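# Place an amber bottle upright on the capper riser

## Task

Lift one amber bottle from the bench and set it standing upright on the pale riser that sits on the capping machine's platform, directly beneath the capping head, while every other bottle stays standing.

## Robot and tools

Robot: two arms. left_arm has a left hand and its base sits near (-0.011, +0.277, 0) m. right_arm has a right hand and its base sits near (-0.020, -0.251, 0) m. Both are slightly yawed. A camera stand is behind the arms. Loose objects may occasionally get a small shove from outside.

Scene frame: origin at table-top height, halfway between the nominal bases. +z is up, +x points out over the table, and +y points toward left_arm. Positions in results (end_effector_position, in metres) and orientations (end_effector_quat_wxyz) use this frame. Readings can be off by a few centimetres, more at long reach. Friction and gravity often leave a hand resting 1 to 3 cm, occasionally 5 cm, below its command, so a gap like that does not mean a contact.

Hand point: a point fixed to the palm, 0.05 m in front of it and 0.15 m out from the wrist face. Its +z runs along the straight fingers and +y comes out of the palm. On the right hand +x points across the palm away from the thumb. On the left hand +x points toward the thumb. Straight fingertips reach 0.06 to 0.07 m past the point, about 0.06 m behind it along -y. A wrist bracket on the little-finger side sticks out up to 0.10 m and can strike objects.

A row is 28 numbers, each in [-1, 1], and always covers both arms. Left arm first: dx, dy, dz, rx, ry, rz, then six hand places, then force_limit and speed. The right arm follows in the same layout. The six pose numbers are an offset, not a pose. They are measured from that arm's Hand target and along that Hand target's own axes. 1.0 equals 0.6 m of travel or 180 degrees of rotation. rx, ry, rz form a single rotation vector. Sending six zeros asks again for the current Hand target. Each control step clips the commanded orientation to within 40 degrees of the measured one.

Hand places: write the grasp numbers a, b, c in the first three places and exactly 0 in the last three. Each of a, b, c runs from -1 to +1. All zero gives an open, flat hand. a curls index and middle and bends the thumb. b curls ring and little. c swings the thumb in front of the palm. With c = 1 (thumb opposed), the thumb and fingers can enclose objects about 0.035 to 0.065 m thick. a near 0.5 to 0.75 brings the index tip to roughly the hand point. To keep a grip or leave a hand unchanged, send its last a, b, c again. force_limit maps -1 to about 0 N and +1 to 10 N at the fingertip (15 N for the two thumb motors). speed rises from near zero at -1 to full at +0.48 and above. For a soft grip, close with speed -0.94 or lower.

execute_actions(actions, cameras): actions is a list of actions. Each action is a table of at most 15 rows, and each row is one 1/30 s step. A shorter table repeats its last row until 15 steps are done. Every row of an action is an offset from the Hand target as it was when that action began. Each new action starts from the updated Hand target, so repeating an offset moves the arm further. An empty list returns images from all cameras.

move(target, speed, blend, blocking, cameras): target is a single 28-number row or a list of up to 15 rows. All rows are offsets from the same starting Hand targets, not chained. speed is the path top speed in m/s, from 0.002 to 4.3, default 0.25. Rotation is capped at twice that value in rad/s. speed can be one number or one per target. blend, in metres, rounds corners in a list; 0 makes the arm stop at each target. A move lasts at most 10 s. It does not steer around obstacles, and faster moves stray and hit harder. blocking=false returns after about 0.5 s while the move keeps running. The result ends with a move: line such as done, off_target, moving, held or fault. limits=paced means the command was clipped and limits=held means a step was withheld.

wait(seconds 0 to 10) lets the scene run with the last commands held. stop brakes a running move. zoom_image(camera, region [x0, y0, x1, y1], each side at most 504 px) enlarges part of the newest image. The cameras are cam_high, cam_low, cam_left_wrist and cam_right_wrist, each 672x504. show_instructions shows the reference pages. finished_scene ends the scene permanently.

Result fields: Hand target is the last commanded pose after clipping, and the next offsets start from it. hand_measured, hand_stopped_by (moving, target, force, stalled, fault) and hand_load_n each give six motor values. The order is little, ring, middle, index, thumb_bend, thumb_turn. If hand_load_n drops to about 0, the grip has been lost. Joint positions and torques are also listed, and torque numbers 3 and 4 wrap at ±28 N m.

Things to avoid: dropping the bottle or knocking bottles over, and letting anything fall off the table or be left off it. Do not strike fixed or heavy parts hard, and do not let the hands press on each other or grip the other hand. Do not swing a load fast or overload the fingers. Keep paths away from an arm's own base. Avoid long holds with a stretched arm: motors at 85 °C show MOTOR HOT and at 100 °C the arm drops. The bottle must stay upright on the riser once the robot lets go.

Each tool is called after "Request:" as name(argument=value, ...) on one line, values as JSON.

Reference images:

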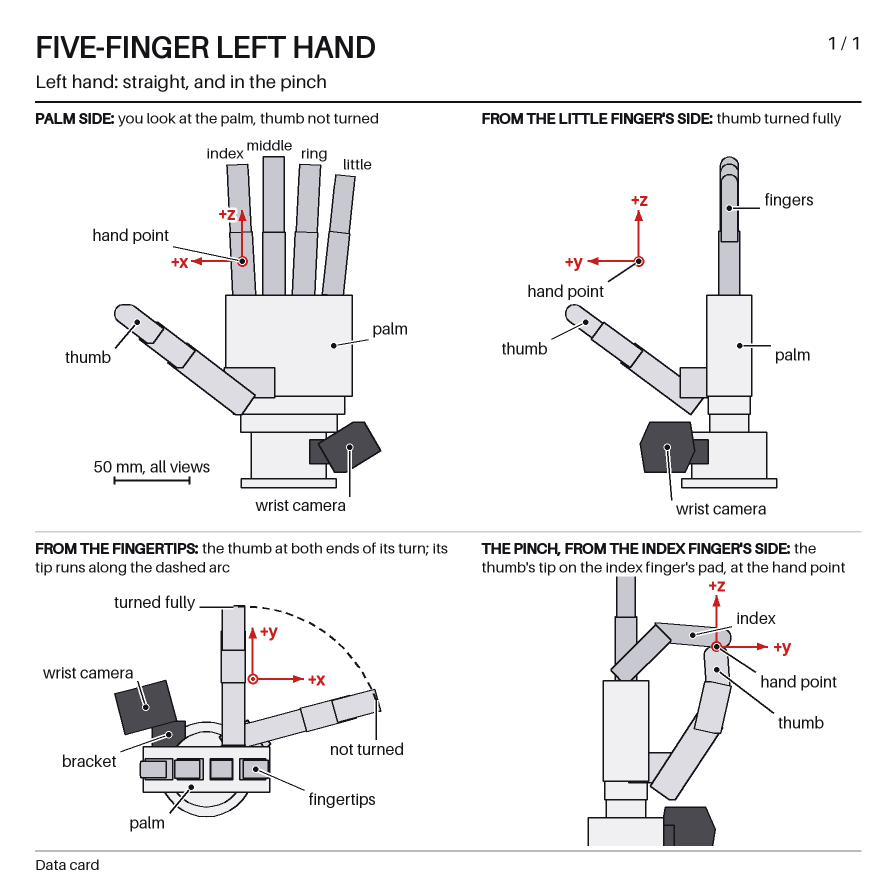

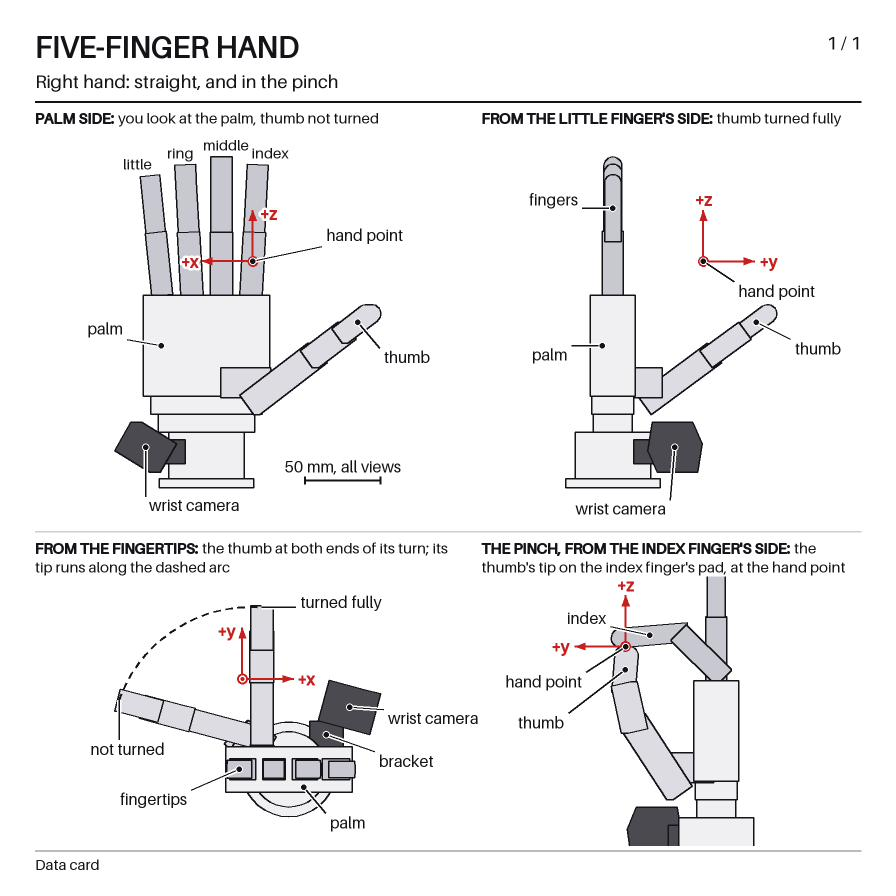

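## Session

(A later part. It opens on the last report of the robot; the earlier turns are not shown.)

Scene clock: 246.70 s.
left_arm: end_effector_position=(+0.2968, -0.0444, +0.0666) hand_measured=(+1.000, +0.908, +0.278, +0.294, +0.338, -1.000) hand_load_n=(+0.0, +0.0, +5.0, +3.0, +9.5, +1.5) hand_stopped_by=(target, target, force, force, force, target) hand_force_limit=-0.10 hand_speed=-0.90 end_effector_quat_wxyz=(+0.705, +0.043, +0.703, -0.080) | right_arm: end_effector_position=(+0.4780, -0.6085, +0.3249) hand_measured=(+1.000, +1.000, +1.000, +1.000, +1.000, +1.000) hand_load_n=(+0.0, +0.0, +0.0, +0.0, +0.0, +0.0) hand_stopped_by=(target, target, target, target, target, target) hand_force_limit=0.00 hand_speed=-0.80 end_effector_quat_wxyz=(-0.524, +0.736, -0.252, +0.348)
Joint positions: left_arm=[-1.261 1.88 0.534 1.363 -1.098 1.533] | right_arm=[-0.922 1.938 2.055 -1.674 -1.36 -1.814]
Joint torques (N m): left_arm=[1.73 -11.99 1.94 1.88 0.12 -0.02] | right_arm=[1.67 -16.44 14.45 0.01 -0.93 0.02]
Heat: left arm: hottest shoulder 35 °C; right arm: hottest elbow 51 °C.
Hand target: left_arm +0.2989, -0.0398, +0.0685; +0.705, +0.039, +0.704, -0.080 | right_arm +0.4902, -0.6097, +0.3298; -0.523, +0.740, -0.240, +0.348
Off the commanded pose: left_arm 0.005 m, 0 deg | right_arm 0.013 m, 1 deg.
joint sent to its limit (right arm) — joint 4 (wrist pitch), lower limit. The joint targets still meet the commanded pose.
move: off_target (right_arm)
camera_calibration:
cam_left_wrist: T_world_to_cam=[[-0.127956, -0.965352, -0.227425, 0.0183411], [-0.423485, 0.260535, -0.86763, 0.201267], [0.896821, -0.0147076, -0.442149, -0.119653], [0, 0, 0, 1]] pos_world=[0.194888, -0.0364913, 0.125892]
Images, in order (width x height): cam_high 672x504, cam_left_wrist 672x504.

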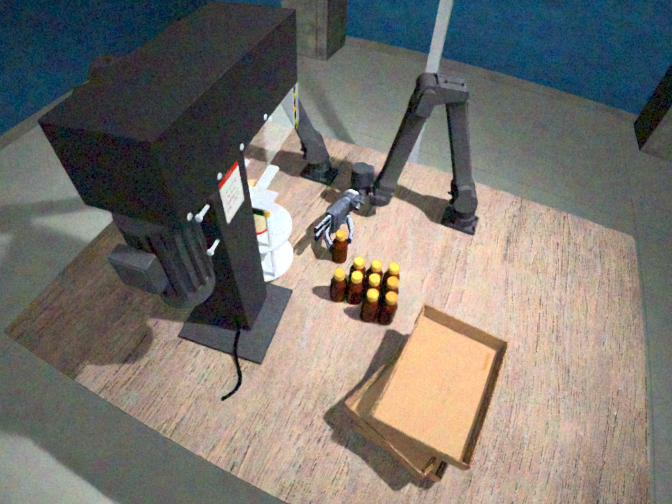

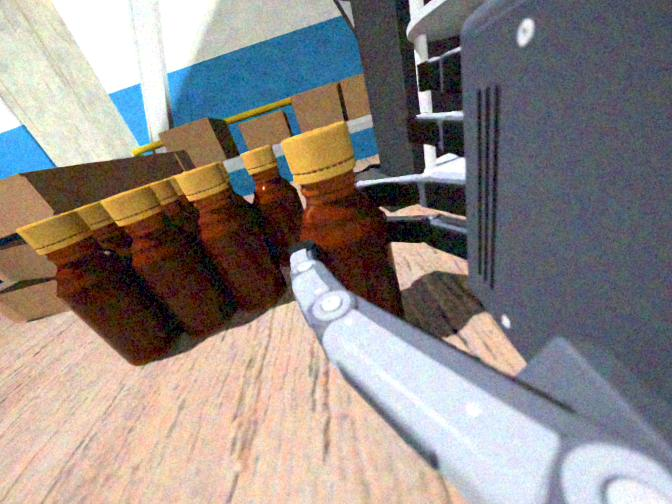

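Request:
move(target=[[-0.3513,-0.0327,-0.0193,0.01,0,0, 0.62,0,1,0,0,0, -0.1,-0.9, 0,0,0,0,0,0, 0,0,0,0,0,0, 0,-0.8],[-0.543,-0.1852,-0.0027,0.035,-0.006,-0.009, 0.62,0,1,0,0,0, -0.1,-0.9, 0,0,0,0,0,0, 0,0,0,0,0,0, 0,-0.8],[-0.5945,-0.3842,0.091,0.0577,-0.0106,-0.0153, 0.62,0,1,0,0,0, -0.1,-0.9, 0,0,0,0,0,0, 0,0,0,0,0,0, 0,-0.8]], speed=0.15, blend=[0.03,0.03,0], cameras=["all"])

Request:
zoom_image(camera="cam_low", region=[270, 130, 370, 240])

Request:
zoom_image(camera="cam_high", region=[235, 110, 305, 200])

Request:
zoom_image(camera="cam_left_wrist", region=[180, 100, 440, 360])

Request:
zoom_image(camera="cam_right_wrist", region=[140, 250, 320, 430])

Scene clock: 255.23 s.
left_arm: end_effector_position=(+0.3074, -0.2484, +0.3964) hand_measured=(+1.000, +0.908, +0.278, +0.294, +0.338, -1.000) hand_load_n=(+0.0, +0.0, +0.5, +3.0, +3.5, +2.0) hand_stopped_by=(target, target, force, force, force, target) hand_force_limit=-0.10 hand_speed=-0.90 end_effector_quat_wxyz=(+0.697, +0.110, +0.694, -0.140) | right_arm: end_effector_position=(+0.4780, -0.6085, +0.3249) hand_measured=(+1.000, +1.000, +1.000, +1.000, +1.000, +1.000) hand_load_n=(+0.0, +0.0, +0.0, +0.0, +0.0, +0.0) hand_stopped_by=(target, target, target, target, target, target) hand_force_limit=0.00 hand_speed=-0.80 end_effector_quat_wxyz=(-0.524, +0.736, -0.252, +0.348)
Joint positions: left_arm=[-1.338 1.542 1.317 0.247 -0.993 1.549] | right_arm=[-0.922 1.938 2.055 -1.674 -1.36 -1.814]
Joint torques (N m): left_arm=[1.67 -14.04 16.35 1.99 0.1 0.11] | right_arm=[1.73 -16.44 14.5 0.02 -0.91 0.02]
Heat: left arm: hottest shoulder 35 °C; right arm: hottest elbow 52 °C.
Hand target: left_arm +0.3152, -0.2557, +0.4381; +0.708, +0.085, +0.683, -0.161 | right_arm +0.4902, -0.6097, +0.3298; -0.523, +0.740, -0.240, +0.348
Off the commanded pose: left_arm 0.043 m, 4 deg | right_arm 0.013 m, 1 deg.
joint sent to its limit (right arm) — joint 4 (wrist pitch), lower limit. The joint targets still meet the commanded pose.
move: off_target (left_arm, right_arm)
camera_calibration:
cam_left_wrist: T_world_to_cam=[[-0.298685, -0.923935, -0.239022, -0.0349701], [-0.361742, 0.341372, -0.86753, 0.54614], [0.883136, -0.172653, -0.436189, -0.0237049], [0, 0, 0, 1]] pos_world=[0.208051, -0.22284, 0.455094]
cam_right_wrist: T_world_to_cam=[[0.180782, -0.54528, -0.818527, -0.154852], [-0.909318, 0.224464, -0.350366, 0.684403], [0.374778, 0.807642, -0.455254, 0.567531], [0, 0, 0, 1]] pos_world=[0.437637, -0.696424, 0.371412]

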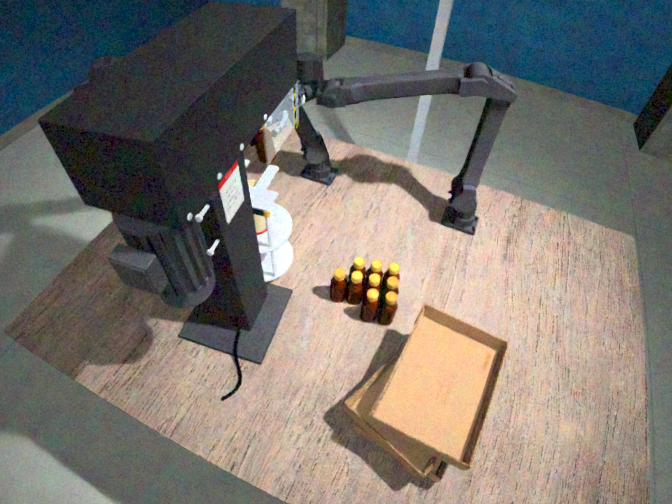

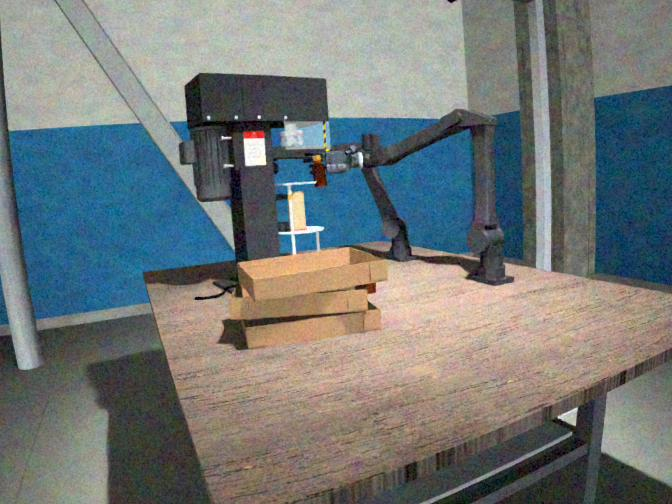

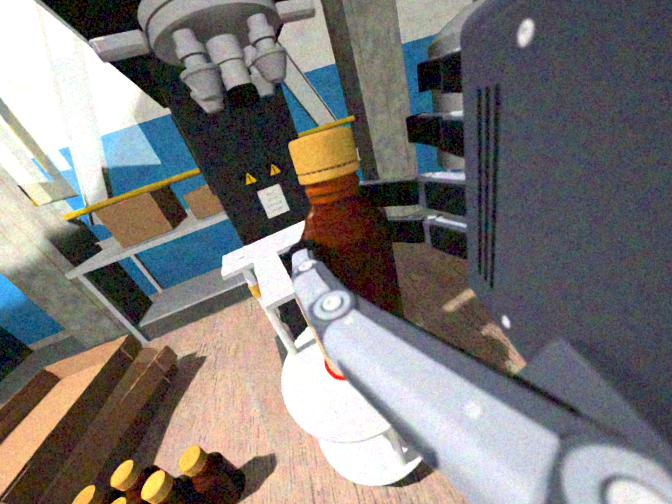

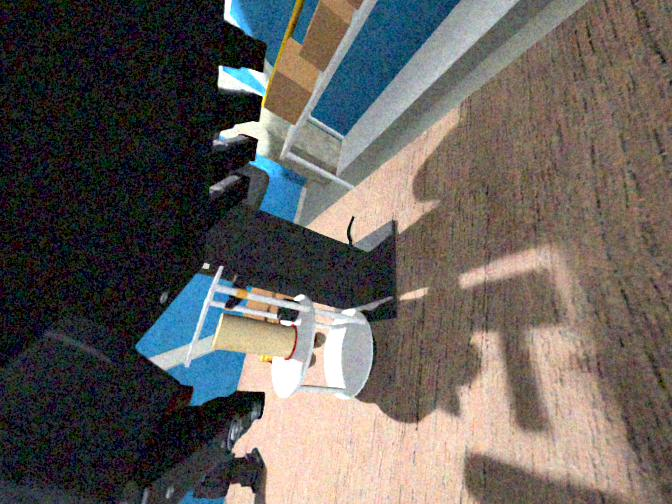

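Scaled by 4.582 from the camera's 672x504 image, which has a finer 960x720 frame.

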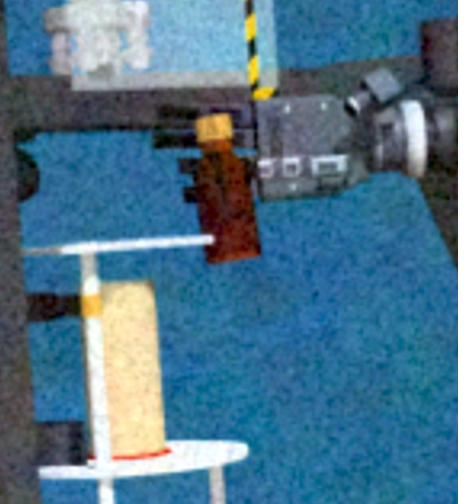

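Scaled by 5.600 from the camera's 672x504 image, which has a finer 960x720 frame.

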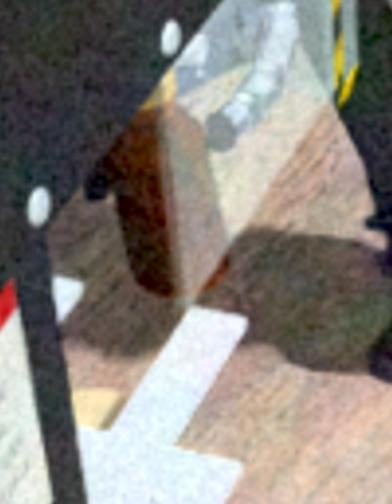

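Scaled by 1.938 from the camera's 672x504 image, which has a finer 960x720 frame.

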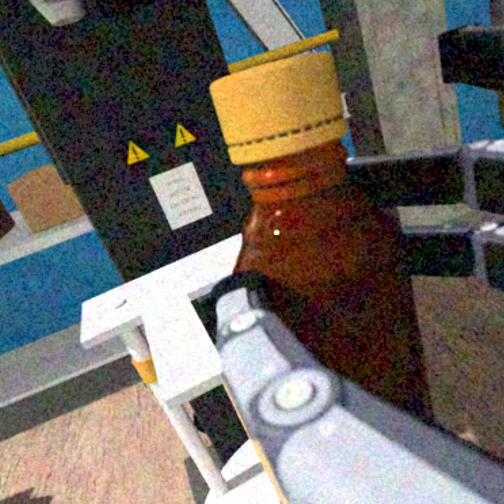

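Scaled by 2.800 from the camera's 672x504 image, which has a finer 960x720 frame.

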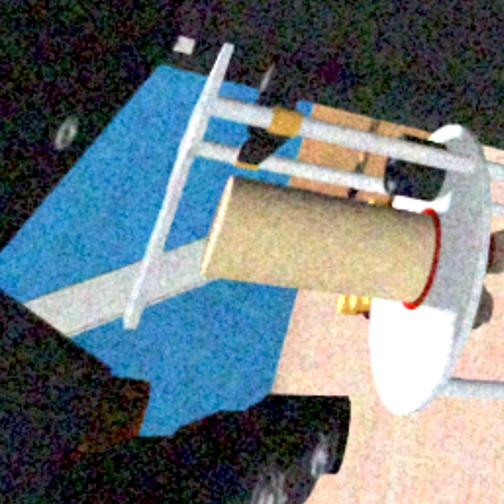

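Request:
move(target=[[0.0388,0.1818,-0.1298,-0.02,-0.009,0.007, 0.62,0,1,0,0,0, -0.1,-0.9, 0,0,0,0,0,0, 0,0,0,0,0,0, 0,-0.8],[0.222,0.3378,-0.1775,-0.04,-0.019,0.015, 0.62,0,1,0,0,0, -0.1,-0.9, 0,0,0,0,0,0, 0,0,0,0,0,0, 0,-0.8],[0.52,0.3825,-0.1773,-0.0569,-0.0267,0.0213, 0.62,0,1,0,0,0, -0.1,-0.9, 0,0,0,0,0,0, 0,0,0,0,0,0, 0,-0.8]], speed=0.15, blend=[0.03,0.03,0], cameras=["cam_high","cam_low","cam_left_wrist"])

Request:
zoom_image(camera="cam_high", region=[310, 190, 375, 270])

Request:
zoom_image(camera="cam_left_wrist", region=[240, 80, 480, 340])

Request:
zoom_image(camera="cam_low", region=[300, 200, 420, 280])

Scene clock: 264.03 s.
left_arm: end_effector_position=(+0.2947, -0.0387, +0.0912) hand_measured=(+1.000, +0.908, +0.278, +0.294, +0.338, -1.000) hand_load_n=(+0.0, +0.0, +0.5, +3.0, +3.5, +1.5) hand_stopped_by=(target, target, force, force, force, target) hand_force_limit=-0.10 hand_speed=-0.90 end_effector_quat_wxyz=(+0.731, +0.048, +0.676, -0.077) | right_arm: end_effector_position=(+0.4780, -0.6085, +0.3249) hand_measured=(+1.000, +1.000, +1.000, +1.000, +1.000, +1.000) hand_load_n=(-0.5, +0.0, +0.0, +0.0, +0.0, +0.0) hand_stopped_by=(target, target, target, target, target, target) hand_force_limit=0.00 hand_speed=-0.80 end_effector_quat_wxyz=(-0.524, +0.736, -0.252, +0.348)
Joint positions: left_arm=[-1.267 1.885 0.519 1.543 -1.095 1.693] | right_arm=[-0.922 1.938 2.055 -1.674 -1.36 -1.814]
Joint torques (N m): left_arm=[1.85 -11.11 3.78 3.08 0.04 0.27] | right_arm=[1.73 -16.5 14.48 -0.05 -0.92 0.03]
Heat: left arm: hottest elbow 36 °C; right arm: hottest elbow 52 °C.
Hand target: left_arm +0.2992, -0.0401, +0.0995; +0.746, +0.037, +0.661, -0.079 | right_arm +0.4902, -0.6097, +0.3298; -0.523, +0.740, -0.240, +0.348
Off the commanded pose: left_arm 0.010 m, 3 deg | right_arm 0.013 m, 1 deg.
joint sent to its limit (left arm) — joint 4 (wrist pitch), upper limit. The joint targets still meet the commanded pose.
joint sent to its limit (right arm) — joint 4 (wrist pitch), lower limit. The joint targets still meet the commanded pose.
move: off_target (left_arm, right_arm)
camera_calibration:
cam_left_wrist: T_world_to_cam=[[-0.112076, -0.964107, -0.240701, 0.0257405], [-0.356915, 0.26512, -0.895725, 0.203453], [0.927389, -0.0144795, -0.373818, -0.122088], [0, 0, 0, 1]] pos_world=[0.188724, -0.0308905, 0.142794]
Images, in order (width x height): cam_high 672x504, cam_low 672x504, cam_left_wrist 672x504.

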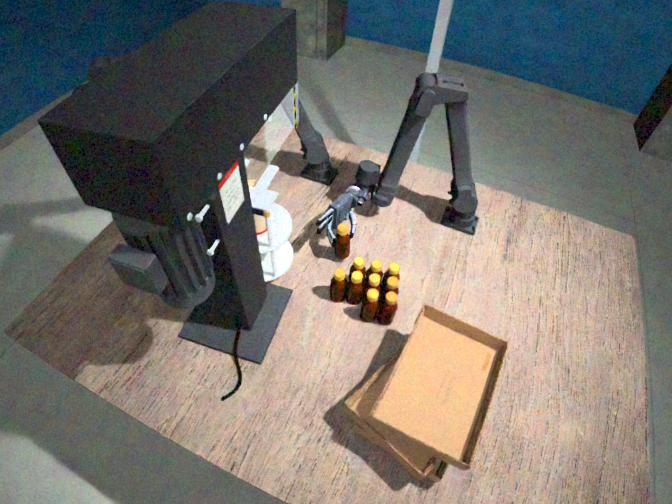

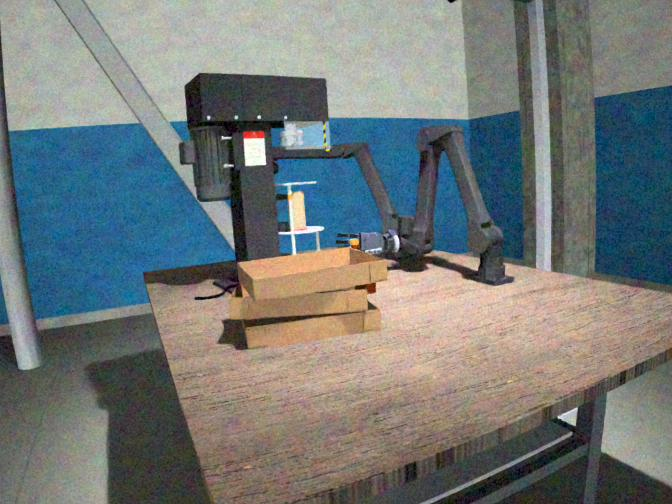

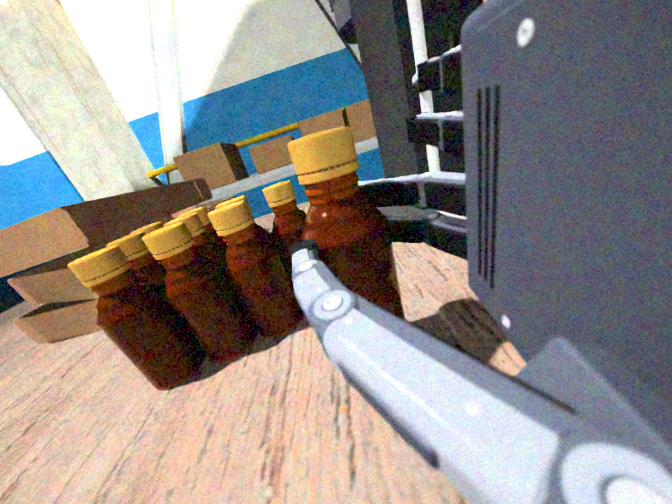

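Scaled by 6.300 from the camera's 672x504 image, which has a finer 960x720 frame.

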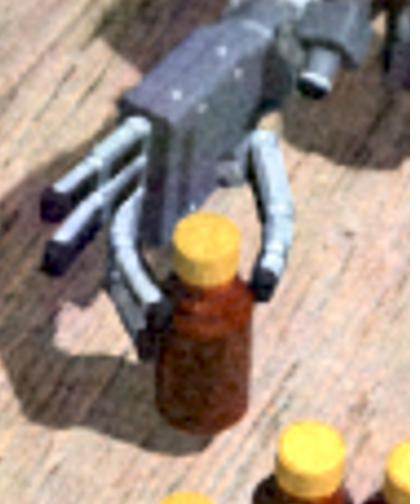

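Scaled by 1.938 from the camera's 672x504 image, which has a finer 960x720 frame.

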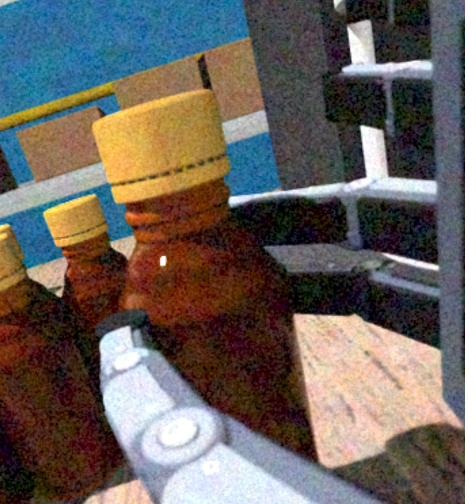

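Scaled by 4.200 from the camera's 672x504 image, which has a finer 960x720 frame.

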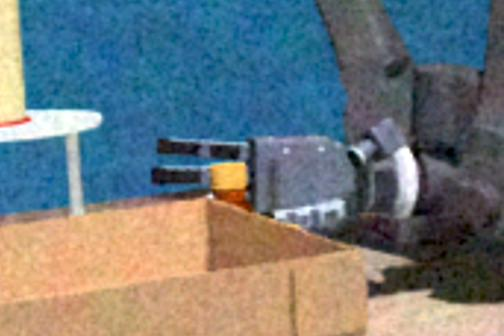

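Request:
move(target=[0.0372,0.0018,-0.0046,0,0,0, 0.62,0,1,0,0,0, -0.1,-0.9, 0,0,0,0,0,0, 0,0,0,0,0,0, 0,-0.8], speed=0.05, cameras=["cam_high","cam_left_wrist"])

Request:
zoom_image(camera="cam_high", region=[310, 190, 375, 270])

Scene clock: 267.10 s.
left_arm: end_effector_position=(+0.2942, -0.0365, +0.0717) hand_measured=(+1.000, +0.908, +0.278, +0.294, +0.338, -1.000) hand_load_n=(+0.0, +0.0, +0.5, +2.5, +3.5, +2.0) hand_stopped_by=(target, target, force, force, force, target) hand_force_limit=-0.10 hand_speed=-0.90 end_effector_quat_wxyz=(+0.724, +0.054, +0.684, -0.071) | right_arm: end_effector_position=(+0.4780, -0.6085, +0.3249) hand_measured=(+1.000, +1.000, +1.000, +1.000, +1.000, +1.000) hand_load_n=(+0.0, +0.0, +0.0, +0.0, +0.0, +0.0) hand_stopped_by=(target, target, target, target, target, target) hand_force_limit=0.00 hand_speed=-0.80 end_effector_quat_wxyz=(-0.524, +0.736, -0.252, +0.348)
Joint positions: left_arm=[-1.266 1.934 0.519 1.543 -1.098 1.666] | right_arm=[-0.922 1.938 2.055 -1.674 -1.36 -1.814]
Joint torques (N m): left_arm=[2.08 -10.93 3.71 3.21 0 0.08] | right_arm=[1.73 -16.5 14.48 0.01 -0.9 0.03]
Heat: left arm: hottest elbow 36 °C; right arm: hottest elbow 52 °C.
Hand target: left_arm +0.2993, -0.0400, +0.0771; +0.746, +0.037, +0.661, -0.079 | right_arm +0.4902, -0.6097, +0.3298; -0.523, +0.740, -0.240, +0.348
Off the commanded pose: left_arm 0.008 m, 4 deg | right_arm 0.013 m, 1 deg.
joint sent to its limit (left arm) — joint 4 (wrist pitch), upper limit. The joint targets are off in orientation, not in position.
joint sent to its limit (right arm) — joint 4 (wrist pitch), lower limit. The joint targets still meet the commanded pose.
move: off_target (left_arm, right_arm)
camera_calibration:
cam_left_wrist: T_world_to_cam=[[-0.115378, -0.959376, -0.25746, 0.025433], [-0.374334, 0.282077, -0.88335, 0.190083], [0.920088, -0.0055435, -0.391672, -0.12504], [0, 0, 0, 1]] pos_world=[0.189137, -0.0299112, 0.125483]
Images, in order (width x height): cam_high 672x504, cam_left_wrist 672x504.

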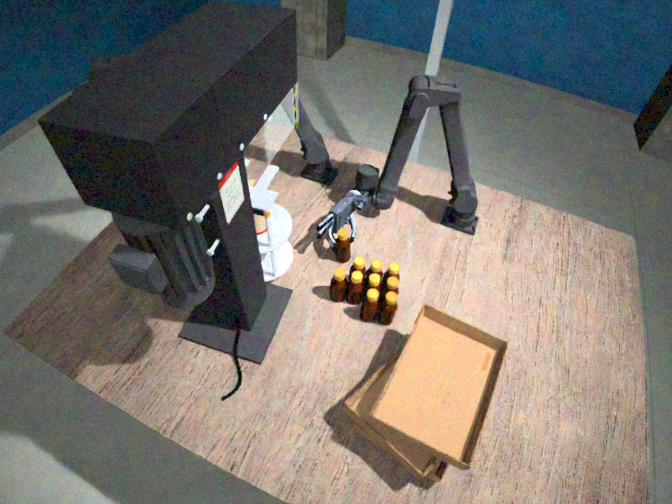

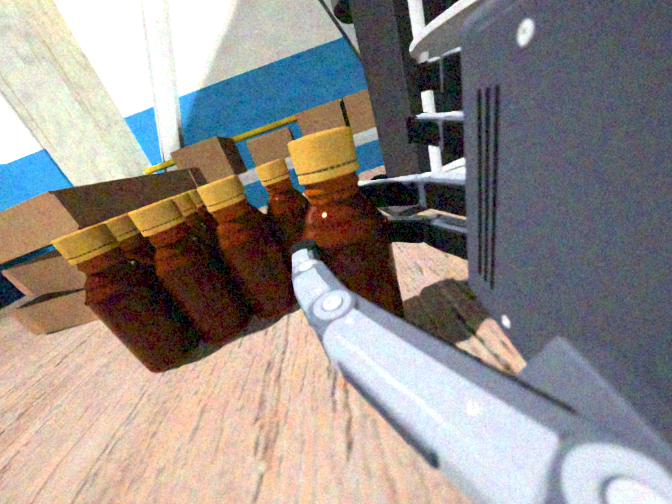

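Scaled by 6.300 from the camera's 672x504 image, which has a finer 960x720 frame.

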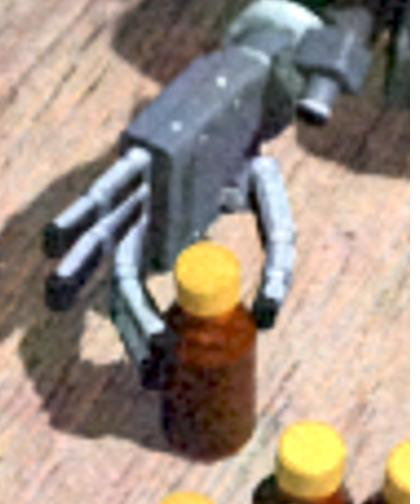

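Request:
move(target=[0.0083,0.0004,-0.001,0,0,0, 0.62,0,1,0,0,0, -0.1,-0.9, 0,0,0,0,0,0, 0,0,0,0,0,0, 0,-0.8], speed=0.03)

Request:
move(target=[0.0067,0.0003,-0.0008,0,0,0, 0.62,0,1,0,0,0, -0.1,-0.9, 0,0,0,0,0,0, 0,0,0,0,0,0, 0,-0.8], speed=0.03, cameras=["cam_high"])

Scene clock: 272.20 s.
left_arm: end_effector_position=(+0.2941, -0.0361, +0.0689) hand_measured=(+1.000, +0.908, +0.278, +0.294, +0.338, -1.000) hand_load_n=(+0.0, +0.0, +0.5, +3.0, +3.5, +1.5) hand_stopped_by=(target, target, force, force, force, target) hand_force_limit=-0.10 hand_speed=-0.90 end_effector_quat_wxyz=(+0.723, +0.052, +0.685, -0.071) | right_arm: end_effector_position=(+0.4780, -0.6085, +0.3249) hand_measured=(+1.000, +1.000, +1.000, +1.000, +1.000, +1.000) hand_load_n=(+0.0, +0.0, +0.0, +0.0, +0.0, +0.0) hand_stopped_by=(target, target, target, target, target, target) hand_force_limit=0.00 hand_speed=-0.80 end_effector_quat_wxyz=(-0.524, +0.736, -0.252, +0.348)
Joint positions: left_arm=[-1.266 1.941 0.519 1.545 -1.099 1.659] | right_arm=[-0.922 1.938 2.055 -1.674 -1.36 -1.814]
Joint torques (N m): left_arm=[1.9 -10.4 3.92 3.07 -0.02 0.05] | right_arm=[1.67 -16.32 14.48 -0.01 -0.92 0.03]
Heat: left arm: hottest shoulder 35 °C; right arm: hottest elbow 52 °C.
Hand target: left_arm +0.2993, -0.0401, +0.0720; +0.746, +0.037, +0.661, -0.079 | right_arm +0.4902, -0.6097, +0.3298; -0.523, +0.740, -0.240, +0.348
Off the commanded pose: left_arm 0.007 m, 4 deg | right_arm 0.013 m, 1 deg.
joint sent to its limit (left arm) — joint 4 (wrist pitch), upper limit. The joint targets are off in orientation, not in position.
joint sent to its limit (right arm) — joint 4 (wrist pitch), lower limit. The joint targets still meet the commanded pose.
move: off_target (left_arm, right_arm)

Scene clock: 273.30 s.
left_arm: end_effector_position=(+0.2941, -0.0358, +0.0685) hand_measured=(+1.000, +0.908, +0.278, +0.294, +0.338, -1.000) hand_load_n=(+0.0, +0.0, +0.5, +2.5, +4.0, +1.0) hand_stopped_by=(target, target, force, force, force, target) hand_force_limit=-0.10 hand_speed=-0.90 end_effector_quat_wxyz=(+0.723, +0.051, +0.685, -0.072) | right_arm: end_effector_position=(+0.4780, -0.6085, +0.3249) hand_measured=(+1.000, +1.000, +1.000, +1.000, +1.000, +1.000) hand_load_n=(+0.0, +0.0, +0.0, +0.0, +0.0, -0.5) hand_stopped_by=(target, target, target, target, target, target) hand_force_limit=0.00 hand_speed=-0.80 end_effector_quat_wxyz=(-0.524, +0.736, -0.252, +0.348)
Joint positions: left_arm=[-1.266 1.944 0.519 1.551 -1.099 1.659] | right_arm=[-0.922 1.938 2.055 -1.674 -1.36 -1.814]
Joint torques (N m): left_arm=[1.61 -9.58 3.97 2.71 -0.02 -0.02] | right_arm=[1.79 -16.79 14.5 0.02 -0.91 0.02]
Heat: left arm: hottest shoulder 35 °C; right arm: hottest elbow 52 °C.
Hand target: left_arm +0.2992, -0.0401, +0.0680; +0.746, +0.037, +0.661, -0.079 | right_arm +0.4902, -0.6097, +0.3298; -0.523, +0.740, -0.240, +0.348
Off the commanded pose: left_arm 0.007 m, 4 deg | right_arm 0.013 m, 1 deg.
joint sent to its limit (left arm) — joint 4 (wrist pitch), upper limit. The joint targets are off in orientation, not in position.
joint sent to its limit (right arm) — joint 4 (wrist pitch), lower limit. The joint targets still meet the commanded pose.
move: off_target (left_arm, right_arm)
Images, in order (width x height): cam_high 672x504.

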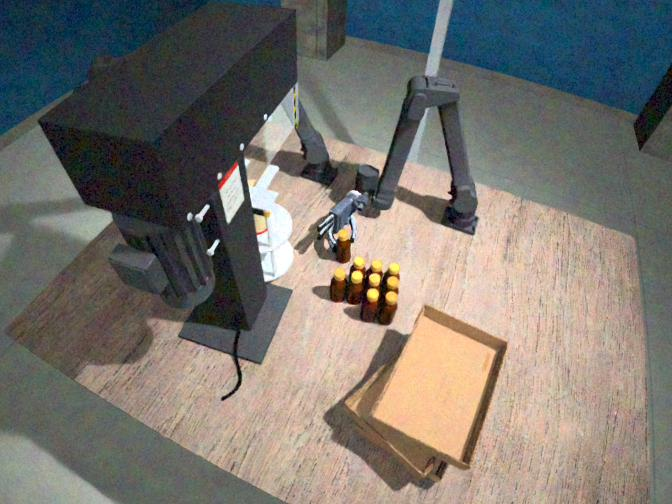

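Request:
move(target=[0,0,0,0,0,0, 0.2,0,1,0,0,0, -0.1,-0.85, 0,0,0,0,0,0, 0,0,0,0,0,0, 0,-0.8], speed=0.03, cameras=["cam_high","cam_left_wrist"])

Request:
zoom_image(camera="cam_high", region=[310, 190, 375, 270])

Request:
zoom_image(camera="cam_left_wrist", region=[240, 80, 480, 340])

Scene clock: 275.50 s.
left_arm: end_effector_position=(+0.2942, -0.0354, +0.0681) hand_measured=(+1.000, +0.970, +0.750, +0.600, +0.500, -1.000) hand_load_n=(+0.0, +0.0, +0.0, -0.5, +0.0, +0.0) hand_stopped_by=(target, target, target, target, target, target) hand_force_limit=-0.10 hand_speed=-0.85 end_effector_quat_wxyz=(+0.723, +0.051, +0.685, -0.071) | right_arm: end_effector_position=(+0.4780, -0.6085, +0.3249) hand_measured=(+1.000, +1.000, +1.000, +1.000, +1.000, +1.000) hand_load_n=(+0.0, +0.0, +0.0, +0.0, +0.0, +0.0) hand_stopped_by=(target, target, target, target, target, target) hand_force_limit=0.00 hand_speed=-0.80 end_effector_quat_wxyz=(-0.524, +0.736, -0.252, +0.348)
Joint positions: left_arm=[-1.265 1.945 0.519 1.551 -1.101 1.659] | right_arm=[-0.922 1.938 2.055 -1.674 -1.36 -1.814]
Joint torques (N m): left_arm=[2.14 -9.99 3.99 2.67 0.06 -0.01] | right_arm=[1.85 -16.56 14.48 -0.01 -0.92 0.02]
Heat: left arm: hottest shoulder 35 °C; right arm: hottest elbow 53 °C.
Hand target: left_arm +0.2994, -0.0401, +0.0680; +0.746, +0.037, +0.661, -0.079 | right_arm +0.4902, -0.6097, +0.3298; -0.523, +0.740, -0.240, +0.348
Off the commanded pose: left_arm 0.007 m, 4 deg | right_arm 0.013 m, 1 deg.
joint sent to its limit (left arm) — joint 4 (wrist pitch), upper limit. The joint targets are off in orientation, not in position.
joint sent to its limit (right arm) — joint 4 (wrist pitch), lower limit. The joint targets still meet the commanded pose.
move: off_target (left_arm, right_arm)
camera_calibration:
cam_left_wrist: T_world_to_cam=[[-0.113102, -0.960836, -0.252988, 0.0244794], [-0.37739, 0.277083, -0.88363, 0.187214], [0.919122, -0.0044654, -0.393948, -0.126003], [0, 0, 0, 1]] pos_world=[0.189234, -0.0289158, 0.121982]
Images, in order (width x height): cam_high 672x504, cam_left_wrist 672x504.

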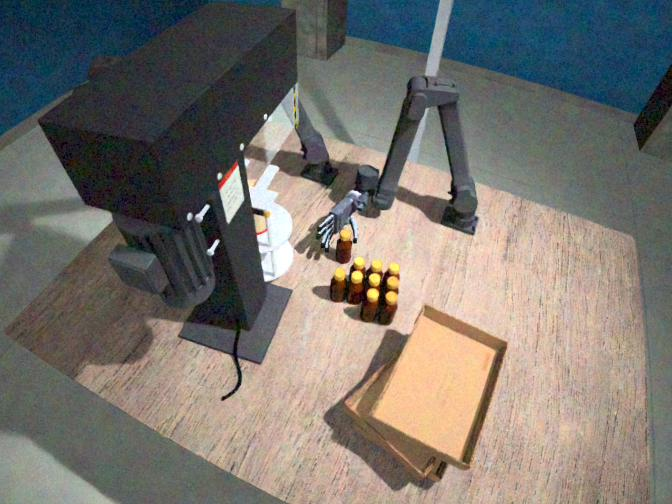

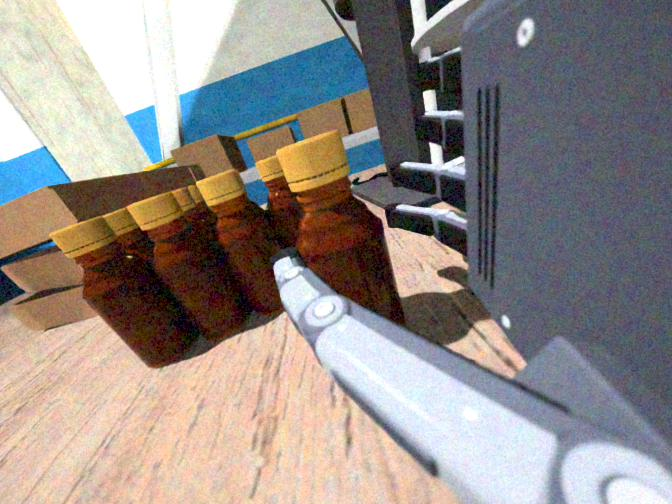

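Scaled by 6.300 from the camera's 672x504 image, which has a finer 960x720 frame.

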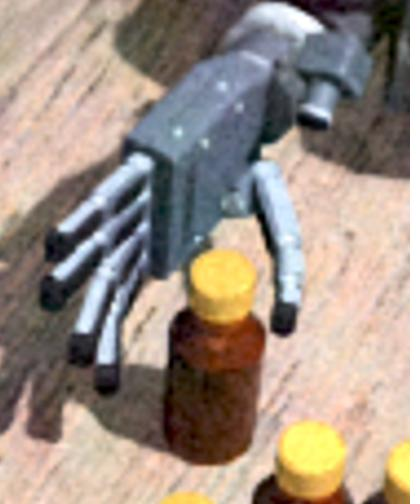

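Scaled by 1.938 from the camera's 672x504 image, which has a finer 960x720 frame.

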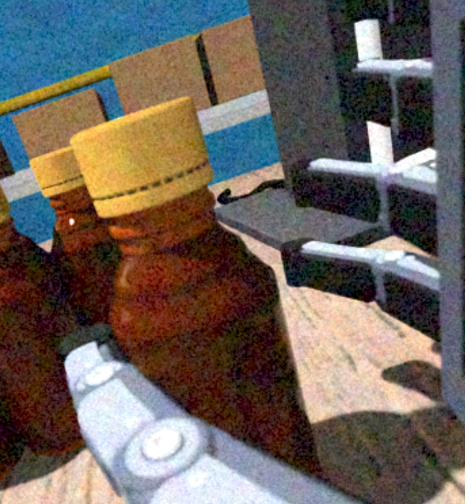

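Request:
move(target=[0.0083,0.0004,-0.001,0,0.0394,0.0044, 0.2,0,1,0,0,0, -0.1,-0.85, 0,0,0,0,0,0, 0,0,0,0,0,0, 0,-0.8], speed=0.04, cameras=["cam_high","cam_left_wrist"])

Request:
zoom_image(camera="cam_high", region=[310, 190, 375, 270])

Request:
zoom_image(camera="cam_left_wrist", region=[240, 80, 480, 340])

Scene clock: 278.60 s.
left_arm: end_effector_position=(+0.2946, -0.0367, +0.0578) hand_measured=(+1.000, +0.970, +0.750, +0.600, +0.500, -1.000) hand_load_n=(+0.0, +0.0, +0.0, +0.0, +0.0, +0.0) hand_stopped_by=(target, target, target, target, target, target) hand_force_limit=-0.10 hand_speed=-0.85 end_effector_quat_wxyz=(+0.702, +0.057, +0.707, -0.065) | right_arm: end_effector_position=(+0.4780, -0.6085, +0.3249) hand_measured=(+1.000, +1.000, +1.000, +1.000, +1.000, +1.000) hand_load_n=(+0.0, +0.0, +0.0, +0.0, +0.0, +0.0) hand_stopped_by=(target, target, target, target, target, target) hand_force_limit=0.00 hand_speed=-0.80 end_effector_quat_wxyz=(-0.524, +0.736, -0.252, +0.348)
Joint positions: left_arm=[-1.261 1.902 0.519 1.372 -1.1 1.549] | right_arm=[-0.922 1.938 2.055 -1.674 -1.36 -1.814]
Joint torques (N m): left_arm=[1.73 -12.28 3.55 1.59 0.08 -0.08] | right_arm=[1.79 -16.21 14.5 -0.02 -0.9 0.01]
Heat: left arm: hottest shoulder 35 °C; right arm: hottest elbow 53 °C.
Hand target: left_arm +0.2994, -0.0400, +0.0629; +0.704, +0.046, +0.705, -0.071 | right_arm +0.4902, -0.6097, +0.3298; -0.523, +0.740, -0.240, +0.348
Off the commanded pose: left_arm 0.008 m, 1 deg | right_arm 0.013 m, 1 deg.
joint sent to its limit (right arm) — joint 4 (wrist pitch), lower limit. The joint targets still meet the commanded pose.
move: off_target (right_arm)
camera_calibration:
cam_left_wrist: T_world_to_cam=[[-0.128123, -0.955226, -0.266698, 0.0260395], [-0.428337, 0.295838, -0.853819, 0.192644], [0.89449, 0.00484311, -0.447062, -0.119776], [0, 0, 0, 1]] pos_world=[0.192991, -0.0315376, 0.117881]
Images, in order (width x height): cam_high 672x504, cam_left_wrist 672x504.

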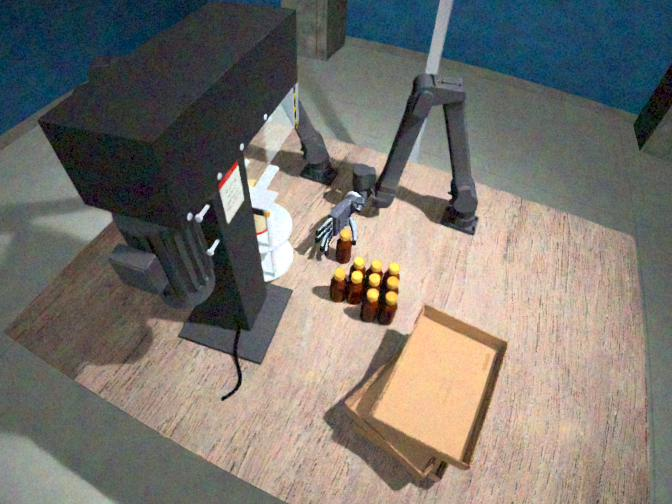

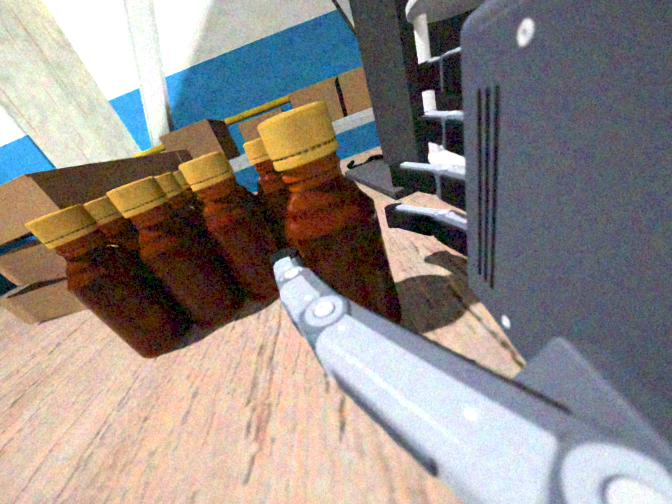

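Scaled by 6.300 from the camera's 672x504 image, which has a finer 960x720 frame.

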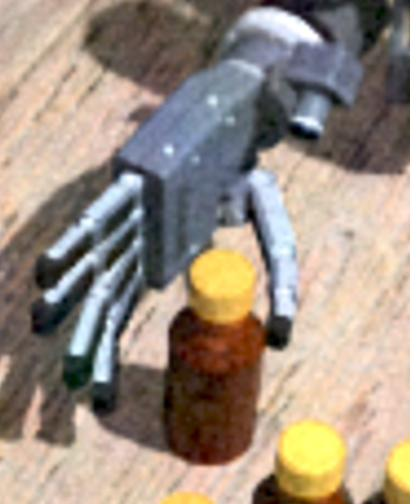

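Scaled by 1.938 from the camera's 672x504 image, which has a finer 960x720 frame.

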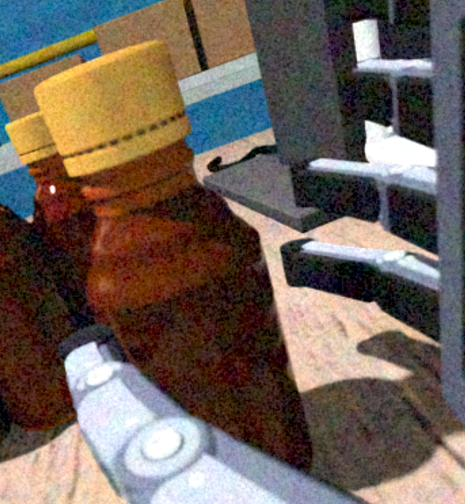

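Request:
move(target=[[-0.0075,0.002,0,0,0,-0.0111, 0.2,0,1,0,0,0, -0.1,-0.85, 0,0,0,0,0,0, 0,0,0,0,0,0, 0,-0.8],[-0.0075,0.002,0,0,0,-0.0111, 0.62,0,1,0,0,0, 0.0,-0.9, 0,0,0,0,0,0, 0,0,0,0,0,0, 0,-0.8]], speed=0.03, cameras=["cam_high","cam_left_wrist"])

Request:
zoom_image(camera="cam_high", region=[310, 190, 375, 270])

Request:
zoom_image(camera="cam_left_wrist", region=[240, 80, 480, 340])

Scene clock: 282.93 s.
left_arm: end_effector_position=(+0.2960, -0.0389, +0.0637) hand_measured=(+1.000, +0.908, +0.278, +0.294, +0.338, -1.000) hand_load_n=(+0.0, +0.0, +7.5, +2.0, +12.0, +0.0) hand_stopped_by=(target, target, force, force, force, target) hand_force_limit=0.00 hand_speed=-0.90 end_effector_quat_wxyz=(+0.702, +0.041, +0.707, -0.081) | right_arm: end_effector_position=(+0.4780, -0.6085, +0.3249) hand_measured=(+1.000, +1.000, +1.000, +1.000, +1.000, +1.000) hand_load_n=(+0.0, +0.0, +0.0, +0.0, +0.0, +0.0) hand_stopped_by=(target, target, target, target, target, target) hand_force_limit=0.00 hand_speed=-0.80 end_effector_quat_wxyz=(-0.524, +0.736, -0.252, +0.348)
Joint positions: left_arm=[-1.258 1.873 0.519 1.351 -1.096 1.51] | right_arm=[-0.922 1.938 2.055 -1.674 -1.36 -1.814]
Joint torques (N m): left_arm=[1.96 -11.81 2.99 1.68 0.09 -0.05] | right_arm=[1.67 -16.26 14.49 0.02 -0.92 0.04]
Heat: left arm: hottest shoulder 35 °C; right arm: hottest elbow 53 °C.
Hand target: left_arm +0.2995, -0.0388, +0.0674; +0.702, +0.034, +0.706, -0.083 | right_arm +0.4902, -0.6097, +0.3298; -0.523, +0.740, -0.240, +0.348
Off the commanded pose: left_arm 0.005 m, 1 deg | right_arm 0.013 m, 1 deg.
joint sent to its limit (right arm) — joint 4 (wrist pitch), lower limit. The joint targets still meet the commanded pose.
move: off_target (right_arm)
camera_calibration:
cam_left_wrist: T_world_to_cam=[[-0.129547, -0.966252, -0.222654, 0.0229648], [-0.43216, 0.257116, -0.864366, 0.199188], [0.892443, -0.015754, -0.450885, -0.118372], [0, 0, 0, 1]] pos_world=[0.194696, -0.0308894, 0.123912]
Images, in order (width x height): cam_high 672x504, cam_left_wrist 672x504.

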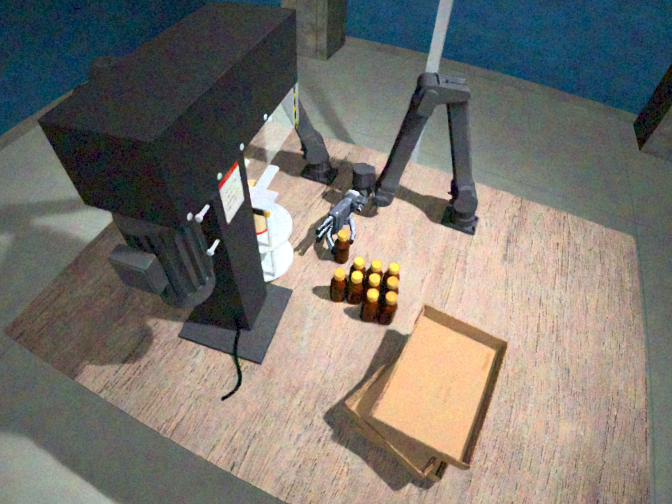

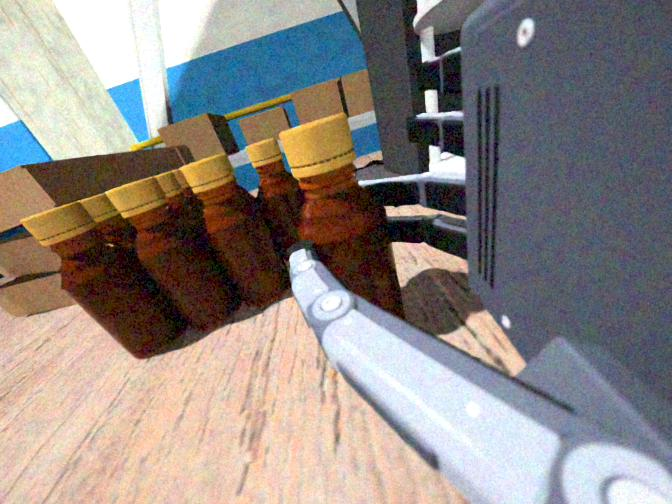

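Scaled by 6.300 from the camera's 672x504 image, which has a finer 960x720 frame.

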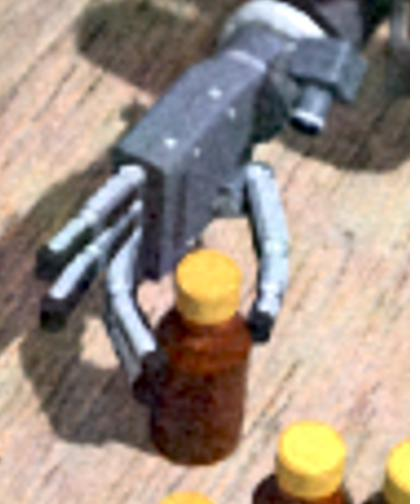

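Scaled by 1.938 from the camera's 672x504 image, which has a finer 960x720 frame.

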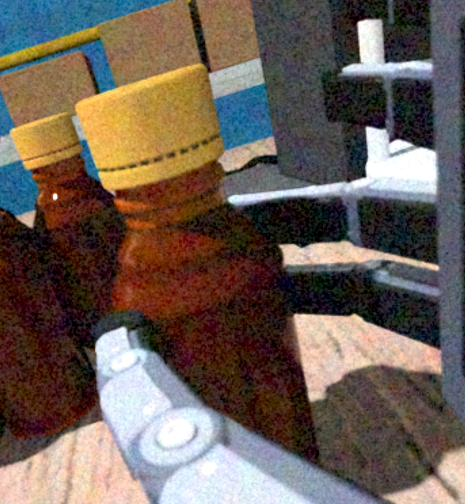

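Request:
move(target=[[0,0,0,0,0,0, 0.2,0,1,0,0,0, 0.0,-0.75, 0,0,0,0,0,0, 0,0,0,0,0,0, 0,-0.8],[0.01,0.001,0,0,0,-0.003, 0.2,0,1,0,0,0, 0.0,-0.75, 0,0,0,0,0,0, 0,0,0,0,0,0, 0,-0.8]], speed=0.04)

Scene clock: 289.43 s.
left_arm: end_effector_position=(+0.2960, -0.0392, +0.0632) hand_measured=(+1.000, +0.970, +0.750, +0.600, +0.500, -1.000) hand_load_n=(+0.0, +0.0, +0.5, +0.0, +0.0, +0.5) hand_stopped_by=(target, target, target, target, target, target) hand_force_limit=0.00 hand_speed=-0.75 end_effector_quat_wxyz=(+0.702, +0.038, +0.707, -0.084) | right_arm: end_effector_position=(+0.4780, -0.6085, +0.3249) hand_measured=(+1.000, +1.000, +1.000, +1.000, +1.000, +1.000) hand_load_n=(+0.0, +0.0, +0.0, +0.0, +0.0, -0.5) hand_stopped_by=(target, target, target, target, target, target) hand_force_limit=0.00 hand_speed=-0.80 end_effector_quat_wxyz=(-0.524, +0.736, -0.252, +0.348)
Joint positions: left_arm=[-1.258 1.873 0.519 1.351 -1.095 1.502] | right_arm=[-0.922 1.938 2.055 -1.674 -1.36 -1.814]
Joint torques (N m): left_arm=[1.9 -9.99 3.03 2.45 0.1 -0.06] | right_arm=[1.55 -16.67 14.54 0.05 -0.93 0.03]
Heat: left arm: hottest shoulder 35 °C; right arm: hottest elbow 53 °C.
Hand target: left_arm +0.2996, -0.0386, +0.0614; +0.702, +0.031, +0.706, -0.087 | right_arm +0.4902, -0.6097, +0.3298; -0.523, +0.740, -0.240, +0.348
Off the commanded pose: left_arm 0.004 m, 1 deg | right_arm 0.013 m, 1 deg.
joint sent to its limit (right arm) — joint 4 (wrist pitch), lower limit. The joint targets still meet the commanded pose.
move: off_target (right_arm)


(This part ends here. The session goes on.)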